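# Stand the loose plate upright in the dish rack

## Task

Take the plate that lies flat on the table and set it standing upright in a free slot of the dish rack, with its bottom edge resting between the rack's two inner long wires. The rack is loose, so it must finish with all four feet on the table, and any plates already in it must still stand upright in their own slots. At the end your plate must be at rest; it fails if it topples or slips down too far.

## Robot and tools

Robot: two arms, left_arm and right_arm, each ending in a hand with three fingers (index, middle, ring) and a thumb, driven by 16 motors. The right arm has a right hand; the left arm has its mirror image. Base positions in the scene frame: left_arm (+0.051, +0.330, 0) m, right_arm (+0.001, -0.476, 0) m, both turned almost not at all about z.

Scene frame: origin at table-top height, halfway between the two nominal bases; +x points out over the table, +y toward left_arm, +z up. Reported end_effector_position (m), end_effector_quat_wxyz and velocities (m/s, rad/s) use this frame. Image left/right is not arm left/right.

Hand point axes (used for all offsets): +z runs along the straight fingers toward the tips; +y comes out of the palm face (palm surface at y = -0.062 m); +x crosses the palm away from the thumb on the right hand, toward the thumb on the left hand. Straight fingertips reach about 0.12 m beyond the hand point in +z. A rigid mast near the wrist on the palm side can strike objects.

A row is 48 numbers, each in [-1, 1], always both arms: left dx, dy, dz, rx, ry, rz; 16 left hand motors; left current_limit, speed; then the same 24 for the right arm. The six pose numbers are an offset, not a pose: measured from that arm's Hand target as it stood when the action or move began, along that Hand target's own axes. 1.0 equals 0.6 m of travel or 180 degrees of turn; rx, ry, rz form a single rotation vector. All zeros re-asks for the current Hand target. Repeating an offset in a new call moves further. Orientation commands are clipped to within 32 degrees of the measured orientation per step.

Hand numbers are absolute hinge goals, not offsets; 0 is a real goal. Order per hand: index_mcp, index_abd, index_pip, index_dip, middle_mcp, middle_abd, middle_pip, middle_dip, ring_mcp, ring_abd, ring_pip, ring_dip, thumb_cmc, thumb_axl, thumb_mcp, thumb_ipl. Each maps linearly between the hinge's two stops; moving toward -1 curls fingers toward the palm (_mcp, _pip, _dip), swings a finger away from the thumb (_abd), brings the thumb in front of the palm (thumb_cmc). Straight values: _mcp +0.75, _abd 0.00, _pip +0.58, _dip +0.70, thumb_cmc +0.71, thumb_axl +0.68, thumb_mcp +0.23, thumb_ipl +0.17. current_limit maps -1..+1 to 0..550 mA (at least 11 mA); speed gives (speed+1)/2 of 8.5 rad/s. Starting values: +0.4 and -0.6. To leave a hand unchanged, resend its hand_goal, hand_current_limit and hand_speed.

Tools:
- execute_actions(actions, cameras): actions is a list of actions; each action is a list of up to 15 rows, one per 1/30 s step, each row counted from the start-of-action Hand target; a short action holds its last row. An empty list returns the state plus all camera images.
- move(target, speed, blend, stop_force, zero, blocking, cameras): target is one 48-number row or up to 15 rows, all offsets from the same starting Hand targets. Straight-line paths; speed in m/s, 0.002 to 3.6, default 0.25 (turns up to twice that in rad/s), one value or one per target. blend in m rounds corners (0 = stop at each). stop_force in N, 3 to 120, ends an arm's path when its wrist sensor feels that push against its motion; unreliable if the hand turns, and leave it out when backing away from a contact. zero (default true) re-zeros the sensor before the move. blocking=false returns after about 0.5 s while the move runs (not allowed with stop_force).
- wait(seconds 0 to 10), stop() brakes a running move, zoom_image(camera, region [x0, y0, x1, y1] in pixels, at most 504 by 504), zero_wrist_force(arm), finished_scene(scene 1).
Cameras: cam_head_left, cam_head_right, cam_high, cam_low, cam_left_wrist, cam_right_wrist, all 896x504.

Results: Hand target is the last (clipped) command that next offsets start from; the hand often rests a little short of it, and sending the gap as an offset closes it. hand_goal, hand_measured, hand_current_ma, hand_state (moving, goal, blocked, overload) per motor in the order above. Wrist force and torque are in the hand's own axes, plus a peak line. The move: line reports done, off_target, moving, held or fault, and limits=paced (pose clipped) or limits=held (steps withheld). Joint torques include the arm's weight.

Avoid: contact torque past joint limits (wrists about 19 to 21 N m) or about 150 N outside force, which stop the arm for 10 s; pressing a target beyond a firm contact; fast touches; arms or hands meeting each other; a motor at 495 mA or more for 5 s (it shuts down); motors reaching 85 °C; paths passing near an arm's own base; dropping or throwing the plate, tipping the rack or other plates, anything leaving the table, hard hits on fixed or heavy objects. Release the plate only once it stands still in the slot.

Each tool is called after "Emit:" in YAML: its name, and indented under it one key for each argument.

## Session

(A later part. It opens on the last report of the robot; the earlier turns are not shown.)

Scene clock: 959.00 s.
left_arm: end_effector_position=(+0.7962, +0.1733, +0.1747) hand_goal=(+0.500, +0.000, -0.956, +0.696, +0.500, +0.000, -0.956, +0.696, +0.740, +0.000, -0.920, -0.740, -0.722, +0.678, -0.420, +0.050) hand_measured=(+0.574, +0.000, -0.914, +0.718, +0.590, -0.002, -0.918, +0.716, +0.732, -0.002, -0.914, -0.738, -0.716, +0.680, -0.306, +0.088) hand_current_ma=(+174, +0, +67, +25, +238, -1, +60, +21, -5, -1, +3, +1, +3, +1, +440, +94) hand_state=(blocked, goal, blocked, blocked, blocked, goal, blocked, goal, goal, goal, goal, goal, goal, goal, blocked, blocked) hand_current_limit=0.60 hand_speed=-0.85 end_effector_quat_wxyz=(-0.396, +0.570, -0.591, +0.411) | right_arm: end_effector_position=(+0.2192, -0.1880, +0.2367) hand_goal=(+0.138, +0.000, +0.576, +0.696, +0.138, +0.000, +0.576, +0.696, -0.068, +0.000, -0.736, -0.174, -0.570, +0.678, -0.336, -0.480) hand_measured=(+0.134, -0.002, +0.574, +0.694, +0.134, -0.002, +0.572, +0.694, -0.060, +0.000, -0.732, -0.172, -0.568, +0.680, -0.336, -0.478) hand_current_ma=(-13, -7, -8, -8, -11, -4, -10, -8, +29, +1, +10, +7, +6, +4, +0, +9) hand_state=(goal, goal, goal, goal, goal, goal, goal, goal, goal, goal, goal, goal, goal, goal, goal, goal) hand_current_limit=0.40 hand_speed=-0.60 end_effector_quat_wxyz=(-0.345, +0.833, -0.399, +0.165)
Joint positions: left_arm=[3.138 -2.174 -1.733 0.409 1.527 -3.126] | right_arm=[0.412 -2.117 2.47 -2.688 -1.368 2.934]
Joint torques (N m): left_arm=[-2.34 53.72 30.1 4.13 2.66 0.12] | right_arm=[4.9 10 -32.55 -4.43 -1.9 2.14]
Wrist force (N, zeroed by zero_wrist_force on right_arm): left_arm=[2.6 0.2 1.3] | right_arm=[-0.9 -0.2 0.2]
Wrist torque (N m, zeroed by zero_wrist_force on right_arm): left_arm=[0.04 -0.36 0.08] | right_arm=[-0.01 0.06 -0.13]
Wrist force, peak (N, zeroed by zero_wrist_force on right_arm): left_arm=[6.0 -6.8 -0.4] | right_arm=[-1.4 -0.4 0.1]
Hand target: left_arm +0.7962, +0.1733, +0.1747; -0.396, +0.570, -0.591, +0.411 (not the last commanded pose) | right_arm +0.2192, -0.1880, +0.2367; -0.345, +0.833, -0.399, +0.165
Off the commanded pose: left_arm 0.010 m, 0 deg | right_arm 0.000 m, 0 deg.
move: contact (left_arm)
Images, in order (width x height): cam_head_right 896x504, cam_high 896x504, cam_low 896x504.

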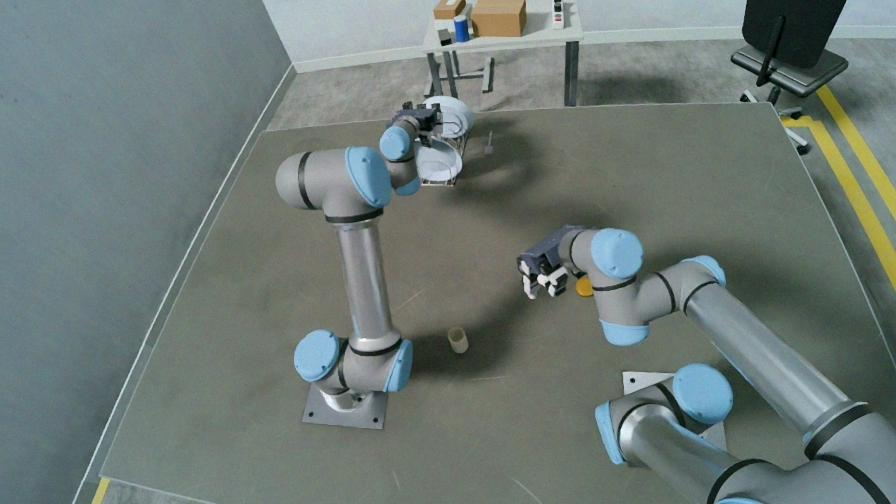

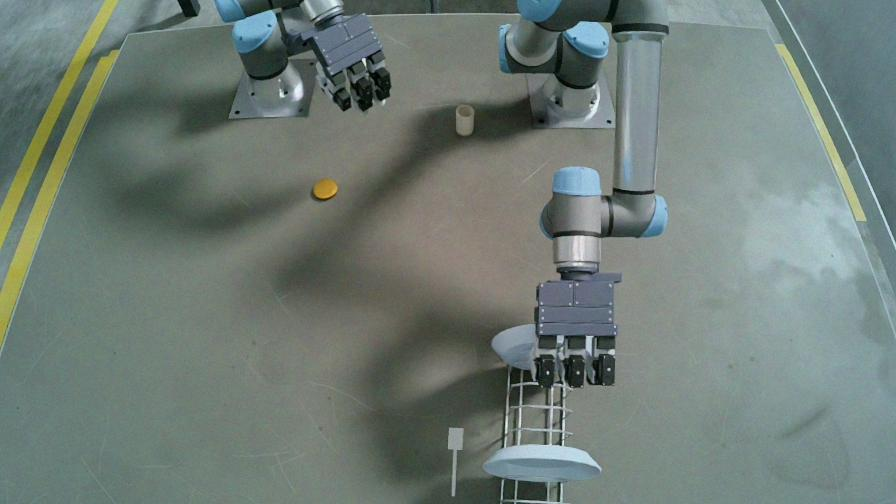

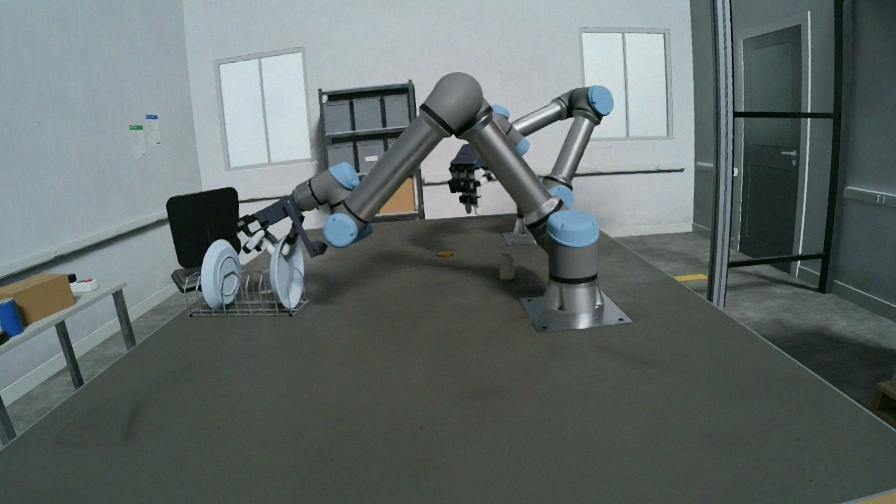

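Emit:
move:
  target: [0.005,0.0188,0.0068,0,0,0,0.50,0,-0.956,0.696,0.50,0,-0.956,0.696,0.74,0,-0.92,-0.74,-0.722,0.677,-0.42,0.05,0.6,-0.85,0,0,0,0,0,0,0.137,0,0.576,0.696,0.137,0,0.576,0.696,-0.068,0,-0.736,-0.174,-0.571,0.677,-0.337,-0.481,0.4,-0.6]
  speed: 0.01
  stop_force: 6
  cameras: ["cam_low","cam_head_right"]

Emit:
zoom_image:
  camera: "cam_low"
  region: [250, 270, 310, 320]

Emit:
zoom_image:
  camera: "cam_head_right"
  region: [410, 140, 470, 190]

Scene clock: 971.33 s.
left_arm: end_effector_position=(+0.7962, +0.1731, +0.1742) hand_goal=(+0.500, +0.000, -0.956, +0.696, +0.500, +0.000, -0.956, +0.696, +0.740, +0.000, -0.920, -0.740, -0.722, +0.678, -0.420, +0.050) hand_measured=(+0.574, +0.000, -0.914, +0.718, +0.590, -0.002, -0.918, +0.714, +0.732, -0.002, -0.914, -0.738, -0.716, +0.680, -0.306, +0.088) hand_current_ma=(+174, +0, +67, +25, +238, -1, +58, +20, -5, -1, +3, +1, +3, +1, +440, +94) hand_state=(blocked, goal, blocked, blocked, blocked, goal, blocked, goal, goal, goal, goal, goal, goal, goal, blocked, blocked) hand_current_limit=0.60 hand_speed=-0.85 end_effector_quat_wxyz=(-0.396, +0.570, -0.591, +0.411) | right_arm: end_effector_position=(+0.2192, -0.1880, +0.2367) hand_goal=(+0.138, +0.000, +0.576, +0.696, +0.138, +0.000, +0.576, +0.696, -0.068, +0.000, -0.736, -0.174, -0.570, +0.678, -0.336, -0.480) hand_measured=(+0.134, -0.002, +0.574, +0.694, +0.134, -0.002, +0.572, +0.694, -0.060, +0.000, -0.732, -0.172, -0.568, +0.680, -0.336, -0.478) hand_current_ma=(-13, -7, -8, -8, -11, -4, -10, -8, +29, +1, +10, +7, +6, +4, +0, +9) hand_state=(goal, goal, goal, goal, goal, goal, goal, goal, goal, goal, goal, goal, goal, goal, goal, goal) hand_current_limit=0.40 hand_speed=-0.60 end_effector_quat_wxyz=(-0.345, +0.833, -0.399, +0.165)
Joint positions: left_arm=[3.137 -2.175 -1.733 0.411 1.528 -3.126] | right_arm=[0.412 -2.117 2.47 -2.688 -1.368 2.934]
Joint torques (N m): left_arm=[14.42 50.74 27.3 -0.34 -2.08 1.28] | right_arm=[4.97 9.29 -33.6 -4.57 -1.95 2.06]
Wrist force (N, zeroed by zero_wrist_force on right_arm): left_arm=[3.9 -4.7 0.4] | right_arm=[-1.0 -0.3 0.3]
Wrist torque (N m, zeroed by zero_wrist_force on right_arm): left_arm=[-0.08 -0.41 0.12] | right_arm=[-0.03 0.07 -0.14]
Wrist force, peak (N, zeroed by zero_wrist_force on right_arm): left_arm=[4.5 -9.4 -1.6] | right_arm=[-1.3 -0.4 0.5]
Hand target: left_arm +0.7962, +0.1731, +0.1742; -0.396, +0.570, -0.591, +0.411 (not the last commanded pose) | right_arm +0.2192, -0.1880, +0.2367; -0.345, +0.833, -0.399, +0.165
Off the commanded pose: left_arm 0.012 m, 0 deg | right_arm 0.000 m, 0 deg.
move: contact (left_arm)
Images, in order (width x height): cam_head_right 896x504, cam_low 896x504.

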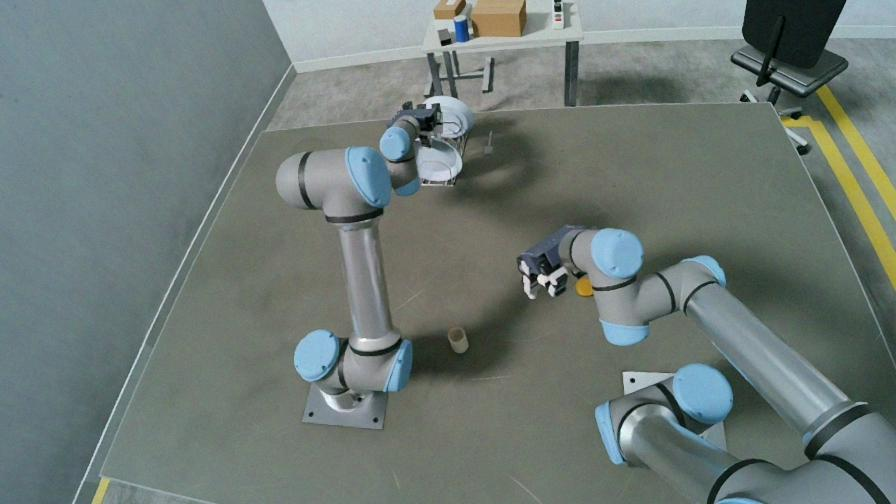

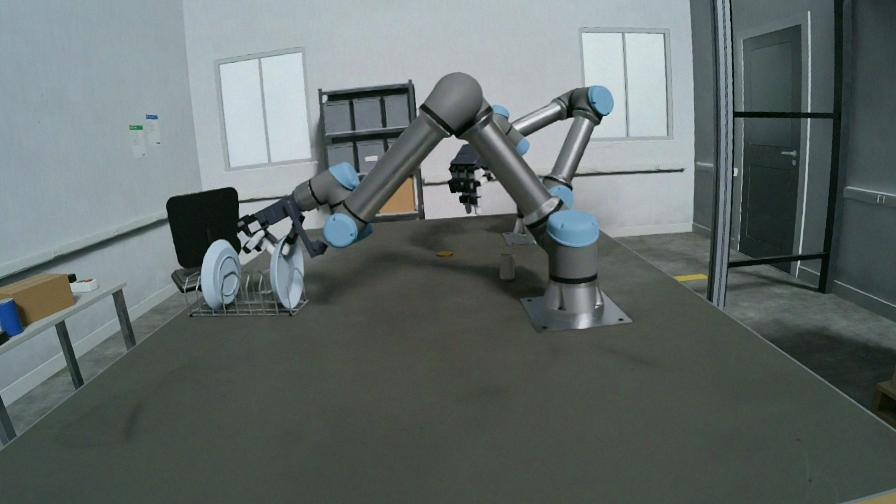

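Scaled by 8.400 from the camera's 896x504 image, which has a finer 1280x720 frame.

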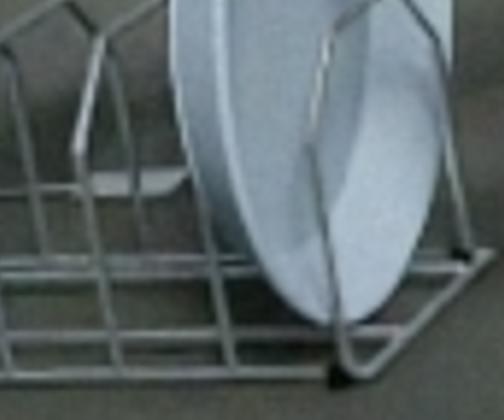

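Scaled by 8.400 from the camera's 896x504 image, which has a finer 1280x720 frame.

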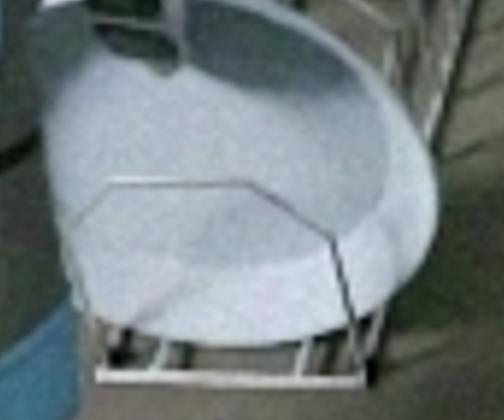

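Emit:
move:
  target: [0,0,0,0,0,0,0.575,0,-0.93,0.70,0.575,0,-0.93,0.70,0.74,0,-0.92,-0.74,-0.722,0.677,-0.31,0.09,0.4,-0.93,0,0,0,0,0,0,0.137,0,0.576,0.696,0.137,0,0.576,0.696,-0.068,0,-0.736,-0.174,-0.571,0.677,-0.337,-0.481,0.4,-0.6]
  speed: 0.01
  cameras: ["cam_left_wrist"]

Scene clock: 983.80 s.
left_arm: end_effector_position=(+0.7963, +0.1731, +0.1743) hand_goal=(+0.576, +0.000, -0.930, +0.700, +0.576, +0.000, -0.930, +0.700, +0.740, +0.000, -0.920, -0.740, -0.722, +0.678, -0.310, +0.090) hand_measured=(+0.584, +0.000, -0.910, +0.714, +0.598, -0.002, -0.914, +0.712, +0.732, -0.002, -0.914, -0.738, -0.716, +0.680, -0.306, +0.100) hand_current_ma=(+6, +0, +23, +12, +26, -1, +15, +10, -5, -1, +3, +1, +3, +1, +26, +12) hand_state=(goal, goal, blocked, goal, blocked, goal, goal, goal, goal, goal, goal, goal, goal, goal, moving, goal) hand_current_limit=0.40 hand_speed=-0.93 end_effector_quat_wxyz=(-0.396, +0.570, -0.591, +0.411) | right_arm: end_effector_position=(+0.2192, -0.1880, +0.2367) hand_goal=(+0.138, +0.000, +0.576, +0.696, +0.138, +0.000, +0.576, +0.696, -0.068, +0.000, -0.736, -0.174, -0.570, +0.678, -0.336, -0.480) hand_measured=(+0.134, -0.002, +0.574, +0.694, +0.134, -0.002, +0.572, +0.694, -0.060, +0.000, -0.732, -0.172, -0.568, +0.680, -0.336, -0.478) hand_current_ma=(-13, -7, -8, -8, -11, -4, -10, -8, +29, +1, +10, +7, +6, +4, +0, +9) hand_state=(goal, goal, goal, goal, goal, goal, goal, goal, goal, goal, goal, goal, goal, goal, goal, goal) hand_current_limit=0.40 hand_speed=-0.60 end_effector_quat_wxyz=(-0.345, +0.833, -0.399, +0.165)
Joint positions: left_arm=[3.137 -2.175 -1.733 0.411 1.528 -3.126] | right_arm=[0.412 -2.117 2.47 -2.688 -1.368 2.934]
Joint torques (N m): left_arm=[14.02 46.66 24.2 0.6 -1.89 1.31] | right_arm=[5.92 10.34 -32.55 -4.37 -1.98 2.15]
Wrist force (N, zeroed by zero_wrist_force on right_arm): left_arm=[3.4 -3.9 0.1] | right_arm=[-0.9 -0.1 0.3]
Wrist torque (N m, zeroed by zero_wrist_force on right_arm): left_arm=[-0.05 -0.38 0.11] | right_arm=[-0.01 0.06 -0.13]
Wrist force, peak (N, zeroed by zero_wrist_force on right_arm): left_arm=[4.0 -7.1 -0.5] | right_arm=[-1.4 0.0 0.6]
Hand target: left_arm +0.7962, +0.1731, +0.1742; -0.396, +0.570, -0.591, +0.411 | right_arm +0.2192, -0.1880, +0.2367; -0.345, +0.833, -0.399, +0.165
Off the commanded pose: left_arm 0.000 m, 0 deg | right_arm 0.000 m, 0 deg.
move: done
camera_calibration:
cam_left_wrist: T_world_to_cam=[[0.206769, 0.777176, 0.594344, -0.442264], [-0.514221, -0.430479, 0.741798, 0.306806], [0.83236, -0.459005, 0.31063, -0.513688], [0, 0, 0, 1]] pos_world=[0.676786, 0.240005, 0.194835]
Images, in order (width x height): cam_left_wrist 896x504.

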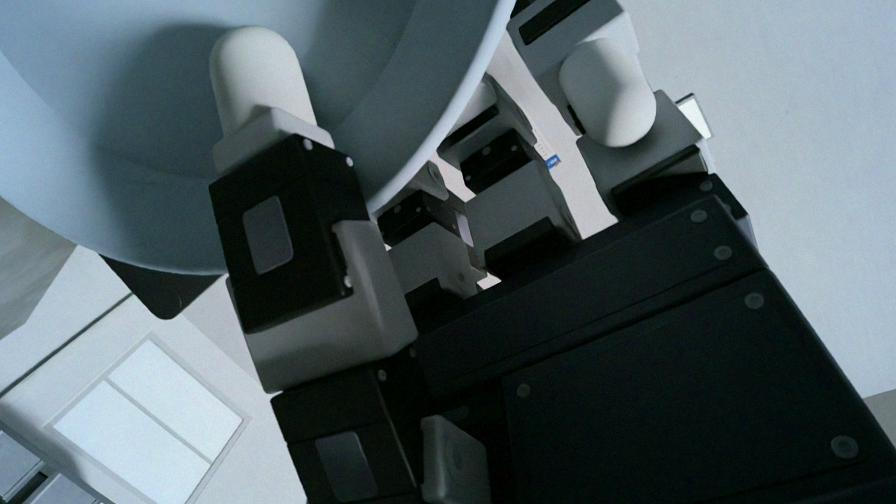

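Emit:
move:
  target: [0,0,0,0,0,0,0.60,0,-0.93,0.70,0.61,0,-0.93,0.70,0.74,0,-0.92,-0.74,-0.722,0.677,-0.112,0.09,0.4,-0.93,0,0,0,0,0,0,0.137,0,0.576,0.696,0.137,0,0.576,0.696,-0.068,0,-0.736,-0.174,-0.571,0.677,-0.337,-0.481,0.4,-0.6]
  speed: 0.01
  cameras: ["cam_left_wrist","cam_low"]

Emit:
zoom_image:
  camera: "cam_low"
  region: [230, 200, 330, 320]

Scene clock: 987.53 s.
left_arm: end_effector_position=(+0.7962, +0.1731, +0.1742) hand_goal=(+0.600, +0.000, -0.930, +0.700, +0.610, +0.000, -0.930, +0.700, +0.740, +0.000, -0.920, -0.740, -0.722, +0.678, -0.112, +0.090) hand_measured=(+0.590, +0.000, -0.920, +0.706, +0.600, -0.002, -0.922, +0.704, +0.732, -0.002, -0.914, -0.738, -0.718, +0.680, -0.114, +0.092) hand_current_ma=(-8, +0, +7, +3, -8, -1, +6, +2, -5, -1, +3, +1, +2, +1, +0, +1) hand_state=(goal, goal, goal, goal, goal, goal, goal, goal, goal, goal, goal, goal, goal, goal, goal, goal) hand_current_limit=0.40 hand_speed=-0.93 end_effector_quat_wxyz=(-0.396, +0.570, -0.591, +0.411) | right_arm: end_effector_position=(+0.2192, -0.1880, +0.2367) hand_goal=(+0.138, +0.000, +0.576, +0.696, +0.138, +0.000, +0.576, +0.696, -0.068, +0.000, -0.736, -0.174, -0.570, +0.678, -0.336, -0.480) hand_measured=(+0.134, -0.002, +0.574, +0.694, +0.134, -0.002, +0.572, +0.694, -0.060, +0.000, -0.732, -0.172, -0.568, +0.680, -0.336, -0.478) hand_current_ma=(-13, -7, -8, -8, -11, -4, -10, -8, +29, +1, +10, +7, +6, +4, +0, +9) hand_state=(goal, goal, goal, goal, goal, goal, goal, goal, goal, goal, goal, goal, goal, goal, goal, goal) hand_current_limit=0.40 hand_speed=-0.60 end_effector_quat_wxyz=(-0.345, +0.833, -0.399, +0.165)
Joint positions: left_arm=[3.137 -2.175 -1.733 0.411 1.528 -3.126] | right_arm=[0.412 -2.117 2.47 -2.688 -1.368 2.934]
Joint torques (N m): left_arm=[12.49 44.33 6.54 1.58 -1.43 1.34] | right_arm=[4.95 9.68 -33.33 -4.54 -1.9 2.14]
Wrist force (N, zeroed by zero_wrist_force on right_arm): left_arm=[2.7 -0.6 1.3] | right_arm=[-0.9 -0.5 0.5]
Wrist torque (N m, zeroed by zero_wrist_force on right_arm): left_arm=[0.03 -0.38 0.08] | right_arm=[-0.08 0.06 -0.13]
Wrist force, peak (N, zeroed by zero_wrist_force on right_arm): left_arm=[3.6 -3.5 0.5] | right_arm=[-1.3 -0.2 0.6]
Hand target: left_arm +0.7962, +0.1731, +0.1742; -0.396, +0.570, -0.591, +0.411 | right_arm +0.2192, -0.1880, +0.2367; -0.345, +0.833, -0.399, +0.165
Off the commanded pose: left_arm 0.000 m, 0 deg | right_arm 0.000 m, 0 deg.
move: done
camera_calibration:
cam_left_wrist: T_world_to_cam=[[0.206779, 0.777184, 0.594329, -0.442211], [-0.514217, -0.430464, 0.74181, 0.306872], [0.83236, -0.459005, 0.31063, -0.513657], [0, 0, 0, 1]] pos_world=[0.676786, 0.240005, 0.194735]
Images, in order (width x height): cam_low 896x504, cam_left_wrist 896x504.

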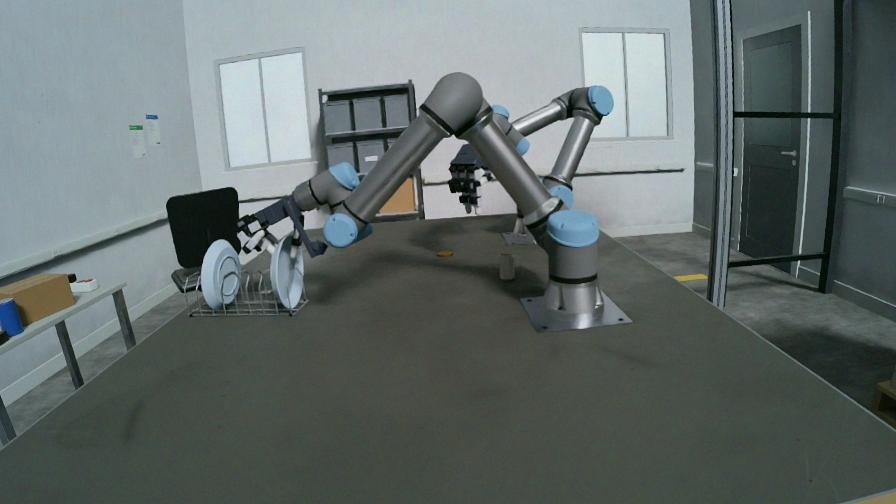

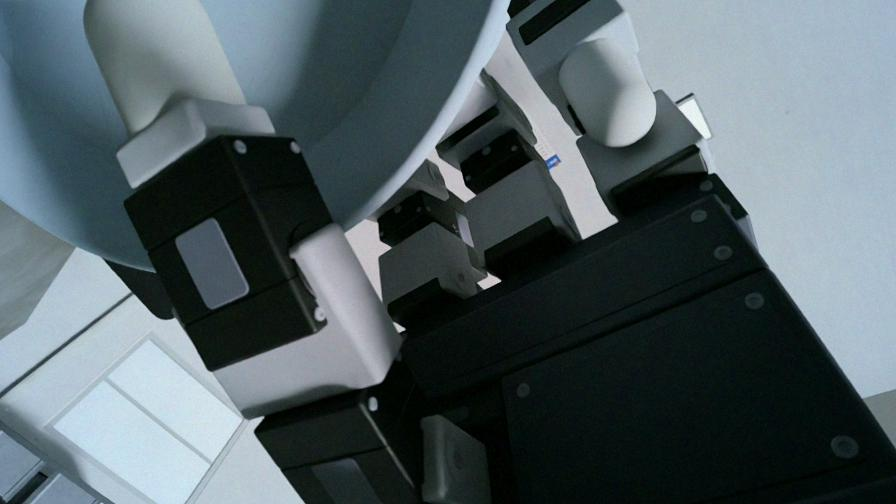

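Scaled by 4.200 from the camera's 896x504 image, which has a finer 1280x720 frame.

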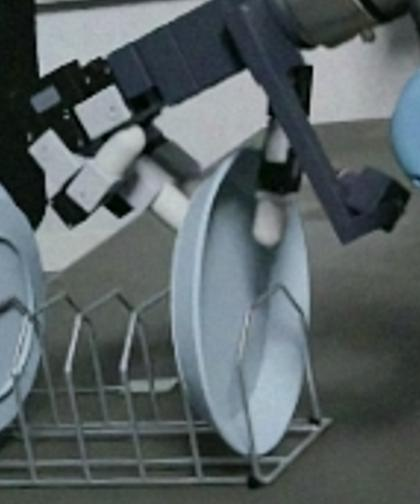

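Emit:
move:
  target: [0,0,0,0,0,0,0.75,0,-0.90,0.70,0.75,0,-0.90,0.70,0.74,0,-0.92,-0.74,-0.722,0.677,-0.05,0.09,0.4,-0.95,0,0,0,0,0,0,0.137,0,0.576,0.696,0.137,0,0.576,0.696,-0.068,0,-0.736,-0.174,-0.571,0.677,-0.337,-0.481,0.4,-0.6]
  speed: 0.01
  cameras: ["cam_left_wrist","cam_low","cam_high"]

Emit:
zoom_image:
  camera: "cam_low"
  region: [230, 200, 330, 320]

Scene clock: 991.73 s.
left_arm: end_effector_position=(+0.7962, +0.1731, +0.1742) hand_goal=(+0.750, +0.000, -0.900, +0.700, +0.750, +0.000, -0.900, +0.700, +0.740, +0.000, -0.920, -0.740, -0.722, +0.678, -0.050, +0.090) hand_measured=(+0.734, +0.000, -0.902, +0.704, +0.736, -0.002, -0.900, +0.702, +0.732, -0.002, -0.914, -0.738, -0.718, +0.680, -0.052, +0.092) hand_current_ma=(-17, +0, +0, +2, -15, -1, +0, +1, -5, -1, +3, +1, +2, +1, -1, +1) hand_state=(goal, goal, goal, goal, goal, goal, goal, goal, goal, goal, goal, goal, goal, goal, goal, goal) hand_current_limit=0.40 hand_speed=-0.95 end_effector_quat_wxyz=(-0.396, +0.570, -0.591, +0.411) | right_arm: end_effector_position=(+0.2192, -0.1880, +0.2367) hand_goal=(+0.138, +0.000, +0.576, +0.696, +0.138, +0.000, +0.576, +0.696, -0.068, +0.000, -0.736, -0.174, -0.570, +0.678, -0.336, -0.480) hand_measured=(+0.134, -0.002, +0.574, +0.694, +0.134, -0.002, +0.572, +0.694, -0.060, +0.000, -0.732, -0.172, -0.568, +0.680, -0.336, -0.478) hand_current_ma=(-13, -7, -8, -8, -11, -4, -10, -8, +29, +1, +10, +7, +6, +4, +0, +9) hand_state=(goal, goal, goal, goal, goal, goal, goal, goal, goal, goal, goal, goal, goal, goal, goal, goal) hand_current_limit=0.40 hand_speed=-0.60 end_effector_quat_wxyz=(-0.345, +0.833, -0.399, +0.165)
Joint positions: left_arm=[3.137 -2.175 -1.733 0.411 1.528 -3.126] | right_arm=[0.412 -2.117 2.47 -2.688 -1.368 2.934]
Joint torques (N m): left_arm=[10.41 51.06 7.06 2.74 -0.72 1.26] | right_arm=[4.92 9.66 -32.83 -4.55 -1.9 2.2]
Wrist force (N, zeroed by zero_wrist_force on right_arm): left_arm=[2.4 -0.8 1.0] | right_arm=[-1.1 -0.4 0.2]
Wrist torque (N m, zeroed by zero_wrist_force on right_arm): left_arm=[-0.01 -0.35 0.06] | right_arm=[-0.04 0.10 -0.16]
Wrist force, peak (N, zeroed by zero_wrist_force on right_arm): left_arm=[2.7 -0.9 1.5] | right_arm=[-1.2 -0.5 0.4]
Hand target: left_arm +0.7962, +0.1731, +0.1742; -0.396, +0.570, -0.591, +0.411 | right_arm +0.2192, -0.1880, +0.2367; -0.345, +0.833, -0.399, +0.165
Off the commanded pose: left_arm 0.000 m, 0 deg | right_arm 0.000 m, 0 deg.
move: done
camera_calibration:
cam_left_wrist: T_world_to_cam=[[0.206769, 0.777176, 0.594344, -0.442205], [-0.514221, -0.430479, 0.741798, 0.306881], [0.83236, -0.459005, 0.31063, -0.513657], [0, 0, 0, 1]] pos_world=[0.676786, 0.240005, 0.194735]
Images, in order (width x height): cam_high 896x504, cam_low 896x504, cam_left_wrist 896x504.

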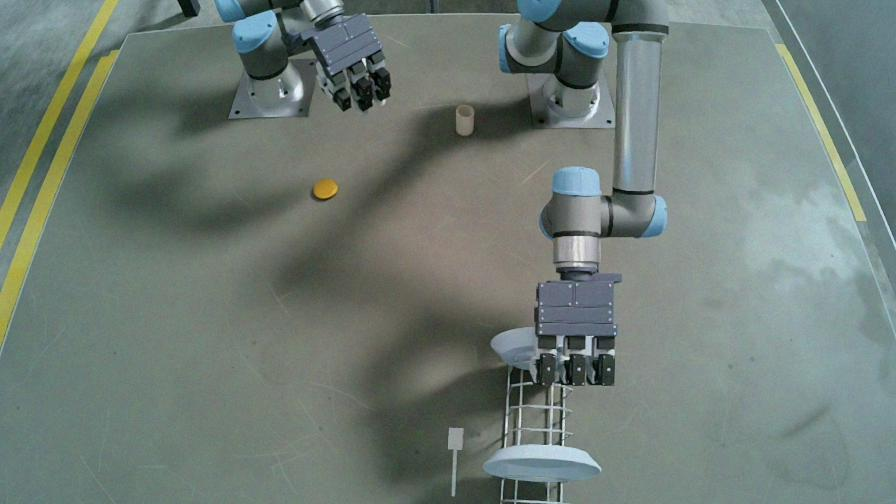

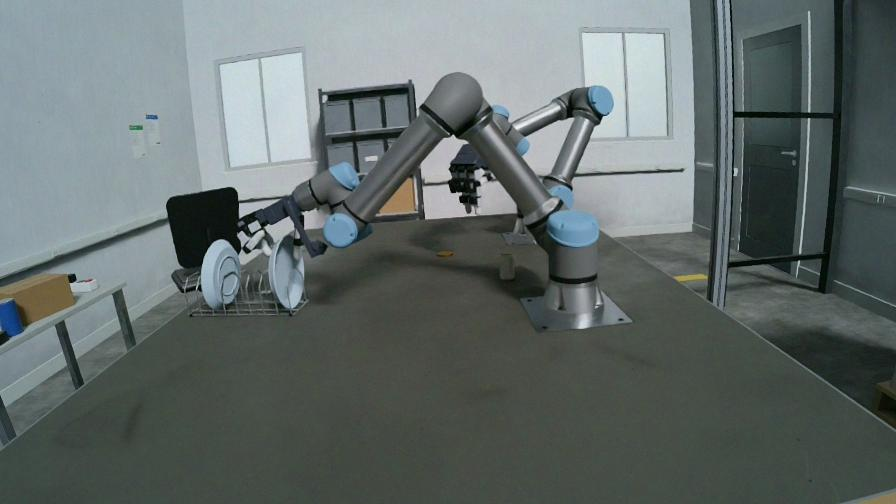

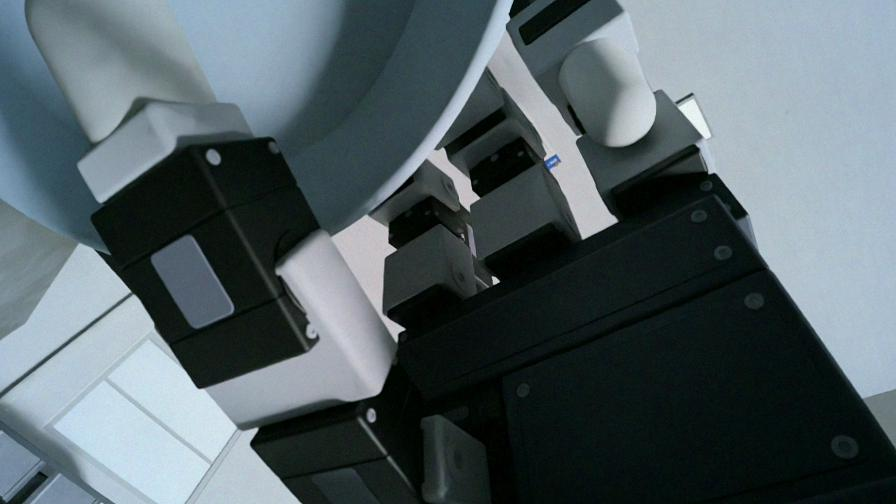

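Scaled by 4.200 from the camera's 896x504 image, which has a finer 1280x720 frame.

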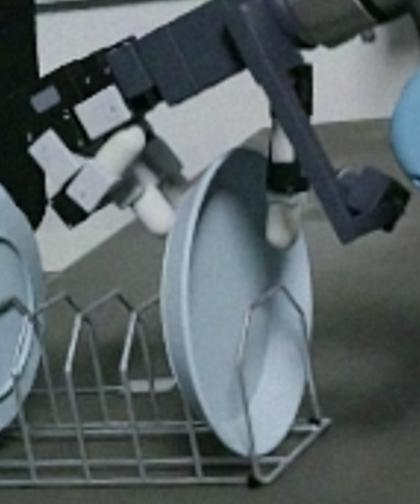

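Emit:
move:
  target:
    - [0,-0.0045,0.0125,0,0,0,0.75,0,-0.90,0.70,0.75,0,-0.90,0.70,0.74,0,-0.92,-0.74,-0.722,0.677,-0.05,0.09,0.4,-0.95,0,0,0,0,0,0,0.137,0,0.576,0.696,0.137,0,0.576,0.696,-0.068,0,-0.736,-0.174,-0.571,0.677,-0.337,-0.481,0.4,-0.6]
    - [0,-0.1623,-0.0413,0,0,0,0.75,0,-0.90,0.70,0.75,0,-0.90,0.70,0.74,0,-0.92,-0.74,-0.722,0.677,-0.05,0.09,0.4,-0.95,0,0,0,0,0,0,0.137,0,0.576,0.696,0.137,0,0.576,0.696,-0.068,0,-0.736,-0.174,-0.571,0.677,-0.337,-0.481,0.4,-0.6]
  speed: [0.01,0.03]
  stop_force: 5
  cameras: ["cam_low","cam_high","cam_head_right"]

Emit:
zoom_image:
  camera: "cam_low"
  region: [230, 200, 330, 320]

Scene clock: 1003.53 s.
left_arm: end_effector_position=(+0.8069, +0.1728, +0.2741) hand_goal=(+0.750, +0.000, -0.900, +0.700, +0.750, +0.000, -0.900, +0.700, +0.740, +0.000, -0.920, -0.740, -0.722, +0.678, -0.050, +0.090) hand_measured=(+0.734, +0.000, -0.902, +0.704, +0.736, -0.002, -0.900, +0.702, +0.732, -0.002, -0.914, -0.738, -0.718, +0.680, -0.052, +0.092) hand_current_ma=(-16, +0, +0, +2, -14, -1, +0, +1, -5, -1, +3, +1, +2, +1, -1, +1) hand_state=(goal, goal, goal, goal, goal, goal, goal, goal, goal, goal, goal, goal, goal, goal, goal, goal) hand_current_limit=0.40 hand_speed=-0.95 end_effector_quat_wxyz=(-0.396, +0.570, -0.591, +0.411) | right_arm: end_effector_position=(+0.2192, -0.1880, +0.2367) hand_goal=(+0.138, +0.000, +0.576, +0.696, +0.138, +0.000, +0.576, +0.696, -0.068, +0.000, -0.736, -0.174, -0.570, +0.678, -0.336, -0.480) hand_measured=(+0.134, -0.002, +0.574, +0.694, +0.134, -0.002, +0.572, +0.694, -0.060, +0.000, -0.732, -0.172, -0.568, +0.680, -0.336, -0.478) hand_current_ma=(-13, -7, -8, -8, -11, -4, -10, -8, +29, +1, +10, +7, +6, +4, +0, +9) hand_state=(goal, goal, goal, goal, goal, goal, goal, goal, goal, goal, goal, goal, goal, goal, goal, goal) hand_current_limit=0.40 hand_speed=-0.60 end_effector_quat_wxyz=(-0.345, +0.833, -0.399, +0.165)
Joint positions: left_arm=[3.136 -2.052 -1.622 0.176 1.528 -3.127] | right_arm=[0.412 -2.117 2.47 -2.688 -1.368 2.934]
Joint torques (N m): left_arm=[-11.74 34.71 10.19 5.55 2.62 -1.12] | right_arm=[5.22 9.97 -32.63 -4.46 -1.86 2.07]
Wrist force (N, zeroed by zero_wrist_force on right_arm): left_arm=[2.6 -0.8 1.6] | right_arm=[-1.0 -0.3 0.3]
Wrist torque (N m, zeroed by zero_wrist_force on right_arm): left_arm=[-0.04 -0.36 0.08] | right_arm=[-0.03 0.08 -0.14]
Wrist force, peak (N, zeroed by zero_wrist_force on right_arm): left_arm=[2.8 -0.9 1.5] | right_arm=[-1.5 -0.3 0.4]
Hand target: left_arm +0.8069, +0.1728, +0.2741; -0.396, +0.570, -0.591, +0.411 | right_arm +0.2192, -0.1880, +0.2367; -0.345, +0.833, -0.399, +0.165
Off the commanded pose: left_arm 0.000 m, 0 deg | right_arm 0.000 m, 0 deg.
move: done
Images, in order (width x height): cam_head_right 896x504, cam_high 896x504, cam_low 896x504.

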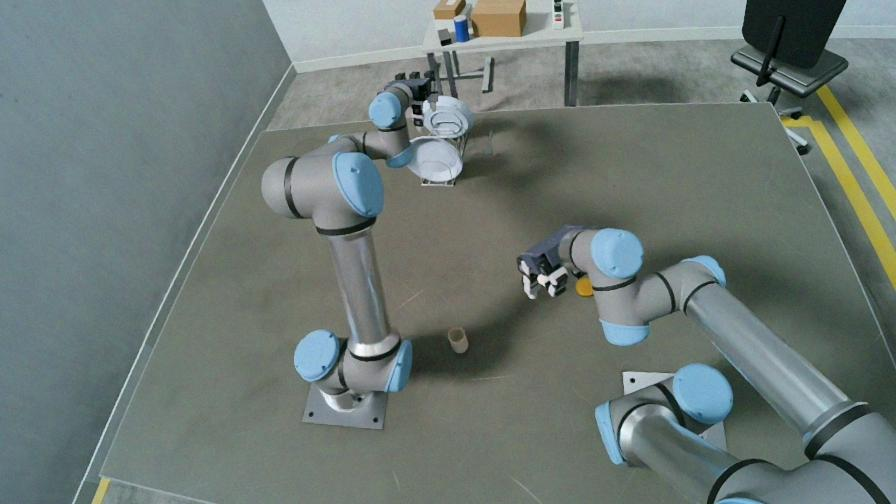

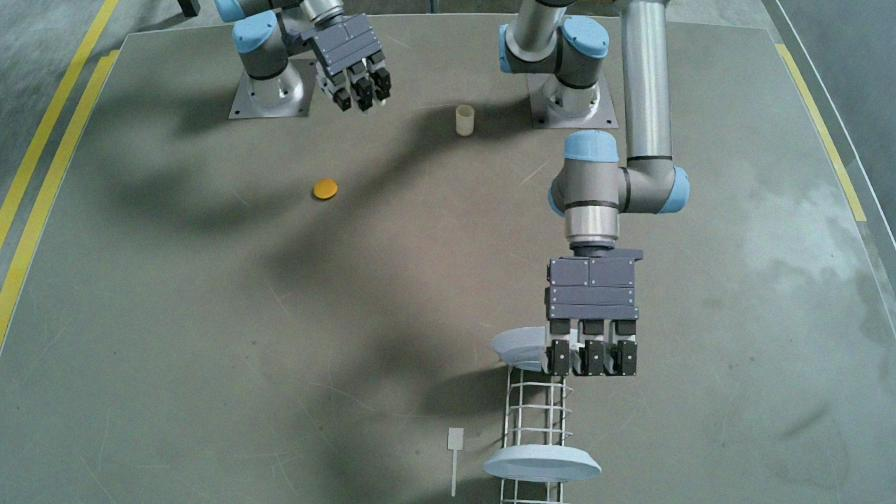

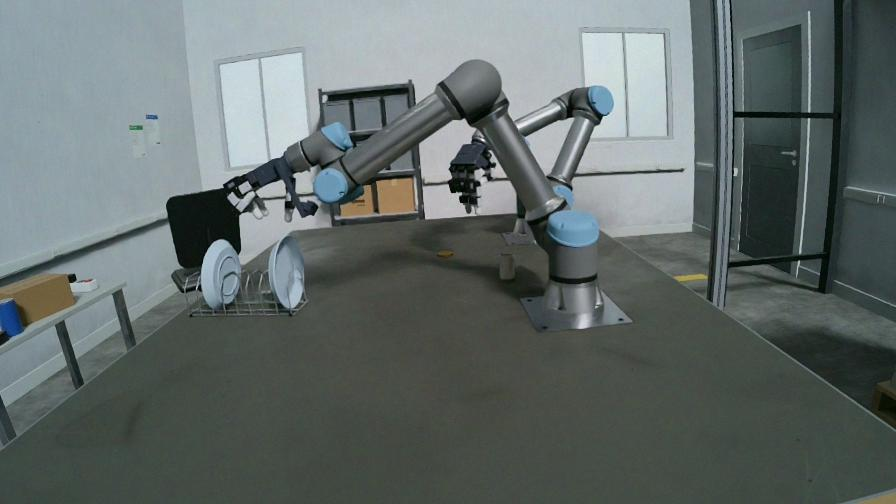

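Scaled by 4.200 from the camera's 896x504 image, which has a finer 1280x720 frame.

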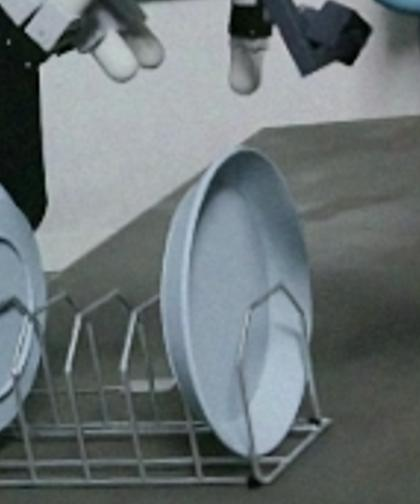

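Emit:
move:
  target: [0,-0.0257,-0.2222,0,0,0,0.75,0,-0.90,0.70,0.75,0,-0.90,0.70,0.74,0,-0.92,-0.74,-0.722,0.677,-0.05,0.09,0.4,-0.95,0,0,0,0,0,0,0.137,0,0.576,0.696,0.137,0,0.576,0.696,-0.068,0,-0.736,-0.174,-0.571,0.677,-0.337,-0.481,0.4,-0.6]
  speed: 0.08
  cameras: ["cam_low","cam_high","cam_head_right","cam_head_left"]

Emit:
zoom_image:
  camera: "cam_low"
  region: [180, 220, 330, 330]

Emit:
zoom_image:
  camera: "cam_high"
  region: [460, 310, 620, 504]

Emit:
zoom_image:
  camera: "cam_head_right"
  region: [400, 80, 500, 200]

Scene clock: 1013.60 s.
left_arm: end_effector_position=(+0.6874, +0.1771, +0.3349) hand_goal=(+0.750, +0.000, -0.900, +0.700, +0.750, +0.000, -0.900, +0.700, +0.740, +0.000, -0.920, -0.740, -0.722, +0.678, -0.050, +0.090) hand_measured=(+0.734, +0.000, -0.902, +0.704, +0.736, -0.002, -0.900, +0.702, +0.732, -0.002, -0.914, -0.738, -0.718, +0.680, -0.052, +0.092) hand_current_ma=(-16, +0, +0, +2, -14, -1, +0, +1, -5, -1, +3, +1, +2, +1, +0, +1) hand_state=(goal, goal, goal, goal, goal, goal, goal, goal, goal, goal, goal, goal, goal, goal, goal, goal) hand_current_limit=0.40 hand_speed=-0.95 end_effector_quat_wxyz=(-0.396, +0.570, -0.591, +0.411) | right_arm: end_effector_position=(+0.2192, -0.1880, +0.2367) hand_goal=(+0.138, +0.000, +0.576, +0.696, +0.138, +0.000, +0.576, +0.696, -0.068, +0.000, -0.736, -0.174, -0.570, +0.678, -0.336, -0.480) hand_measured=(+0.134, -0.002, +0.574, +0.694, +0.134, -0.002, +0.572, +0.694, -0.060, +0.000, -0.732, -0.172, -0.568, +0.680, -0.336, -0.478) hand_current_ma=(-13, -7, -8, -8, -11, -4, -10, -8, +29, +1, +10, +7, +6, +4, +0, +9) hand_state=(goal, goal, goal, goal, goal, goal, goal, goal, goal, goal, goal, goal, goal, goal, goal, goal) hand_current_limit=0.40 hand_speed=-0.60 end_effector_quat_wxyz=(-0.345, +0.833, -0.399, +0.165)
Joint positions: left_arm=[3.149 -1.726 -1.896 0.124 1.517 -3.122] | right_arm=[0.412 -2.117 2.47 -2.688 -1.368 2.934]
Joint torques (N m): left_arm=[6.09 34.43 31.2 5.49 -0.89 0.7] | right_arm=[5.26 8.85 -32.97 -4.48 -1.84 2.26]
Wrist force (N, zeroed by zero_wrist_force on right_arm): left_arm=[2.6 -0.9 1.5] | right_arm=[-1.0 -0.3 0.1]
Wrist torque (N m, zeroed by zero_wrist_force on right_arm): left_arm=[-0.06 -0.36 0.08] | right_arm=[-0.01 0.08 -0.14]
Wrist force, peak (N, zeroed by zero_wrist_force on right_arm): left_arm=[2.7 -1.0 2.2] | right_arm=[-1.4 -0.6 0.2]
Hand target: left_arm +0.6874, +0.1771, +0.3350; -0.396, +0.570, -0.591, +0.411 | right_arm +0.2192, -0.1880, +0.2367; -0.345, +0.833, -0.399, +0.165
Off the commanded pose: left_arm 0.000 m, 0 deg | right_arm 0.000 m, 0 deg.
move: done
Images, in order (width x height): cam_head_left 896x504, cam_head_right 896x504, cam_high 896x504, cam_low 896x504.

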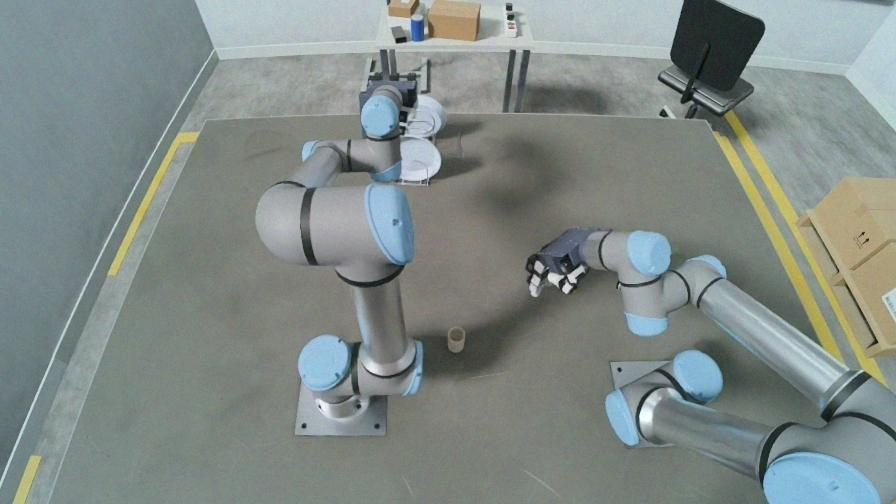

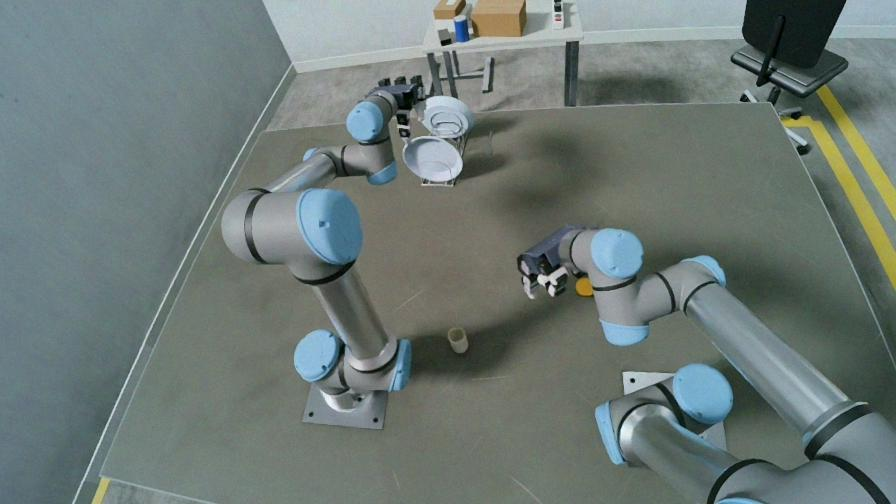

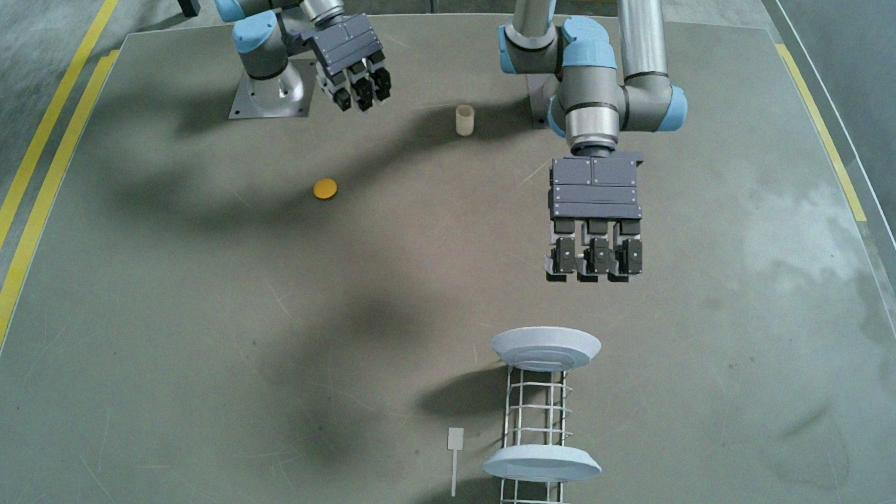

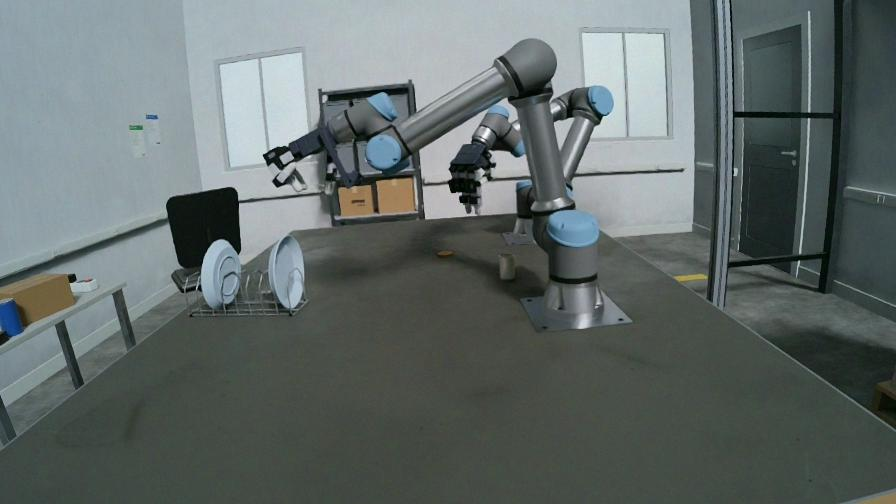

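Scaled by 3.360 from the camera's 896x504 image, which has a finer 1280x720 frame.

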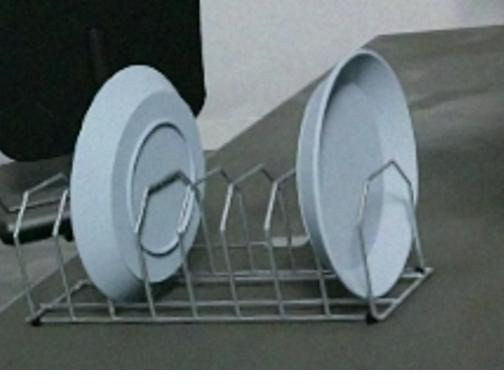

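Scaled by 2.598 from the camera's 896x504 image, which has a finer 1280x720 frame.

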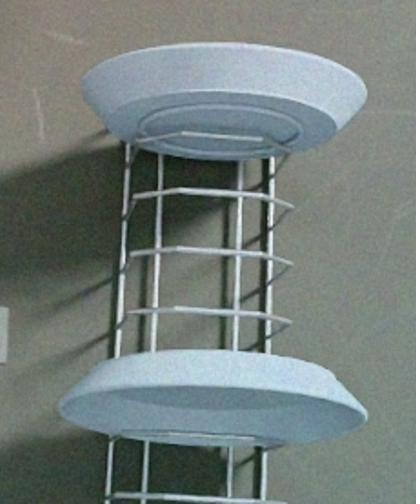

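Scaled by 4.200 from the camera's 896x504 image, which has a finer 1280x720 frame.

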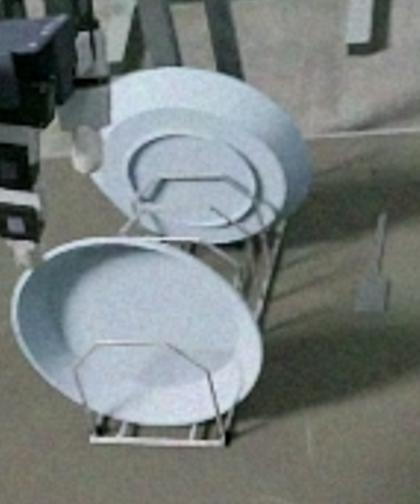

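Emit:
wait:
  seconds: 1
  cameras: ["cam_low"]

Emit:
zoom_image:
  camera: "cam_low"
  region: [180, 220, 330, 330]

Scene clock: 1020.20 s.
left_arm: end_effector_position=(+0.6874, +0.1771, +0.3350) hand_goal=(+0.750, +0.000, -0.900, +0.700, +0.750, +0.000, -0.900, +0.700, +0.740, +0.000, -0.920, -0.740, -0.722, +0.678, -0.050, +0.090) hand_measured=(+0.734, +0.000, -0.902, +0.704, +0.736, -0.002, -0.900, +0.702, +0.732, -0.002, -0.914, -0.738, -0.718, +0.680, -0.052, +0.092) hand_current_ma=(-16, +0, +0, +2, -14, -1, +0, +1, -5, -1, +3, +1, +2, +1, +0, +1) hand_state=(goal, goal, goal, goal, goal, goal, goal, goal, goal, goal, goal, goal, goal, goal, goal, goal) hand_current_limit=0.40 hand_speed=-0.95 end_effector_quat_wxyz=(-0.396, +0.570, -0.591, +0.411) | right_arm: end_effector_position=(+0.2192, -0.1880, +0.2367) hand_goal=(+0.138, +0.000, +0.576, +0.696, +0.138, +0.000, +0.576, +0.696, -0.068, +0.000, -0.736, -0.174, -0.570, +0.678, -0.336, -0.480) hand_measured=(+0.134, -0.002, +0.574, +0.694, +0.134, -0.002, +0.572, +0.694, -0.060, +0.000, -0.732, -0.172, -0.568, +0.680, -0.336, -0.478) hand_current_ma=(-13, -7, -8, -8, -11, -4, -10, -8, +29, +1, +10, +7, +6, +4, +0, +9) hand_state=(goal, goal, goal, goal, goal, goal, goal, goal, goal, goal, goal, goal, goal, goal, goal, goal) hand_current_limit=0.40 hand_speed=-0.60 end_effector_quat_wxyz=(-0.345, +0.833, -0.399, +0.165)
Joint positions: left_arm=[3.149 -1.726 -1.896 0.124 1.517 -3.122] | right_arm=[0.412 -2.117 2.47 -2.688 -1.368 2.934]
Joint torques (N m): left_arm=[-10.32 37.72 33.37 5.44 2.54 -1.47] | right_arm=[4.61 9.39 -32.7 -4.53 -1.85 2.13]
Wrist force (N, zeroed by zero_wrist_force on right_arm): left_arm=[2.6 -1.0 1.3] | right_arm=[-1.0 -0.2 0.0]
Wrist torque (N m, zeroed by zero_wrist_force on right_arm): left_arm=[-0.05 -0.36 0.10] | right_arm=[0.01 0.07 -0.13]
Wrist force, peak (N, zeroed by zero_wrist_force on right_arm): left_arm=[3.0 -0.8 1.3] | right_arm=[-1.2 -0.4 0.5]
Hand target: left_arm +0.6874, +0.1771, +0.3350; -0.396, +0.570, -0.591, +0.411 | right_arm +0.2192, -0.1880, +0.2367; -0.345, +0.833, -0.399, +0.165
Off the commanded pose: left_arm 0.000 m, 0 deg | right_arm 0.000 m, 0 deg.
wait: 1.00 s; at rest from the start
Images, in order (width x height): cam_low 896x504.

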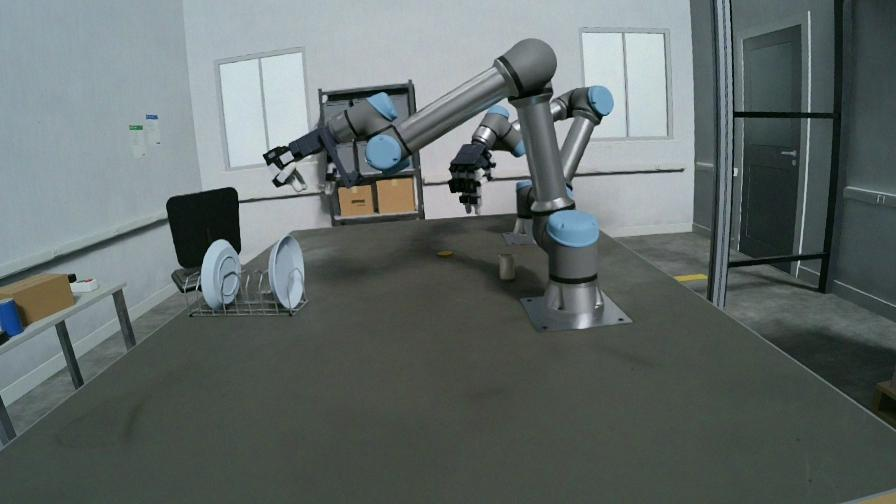

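Scaled by 3.360 from the camera's 896x504 image, which has a finer 1280x720 frame.

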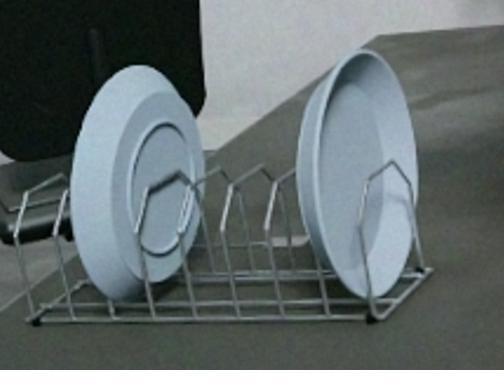

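Stable and unchanged.

Emit:
finished_scene:

The scene is finished: the task was done.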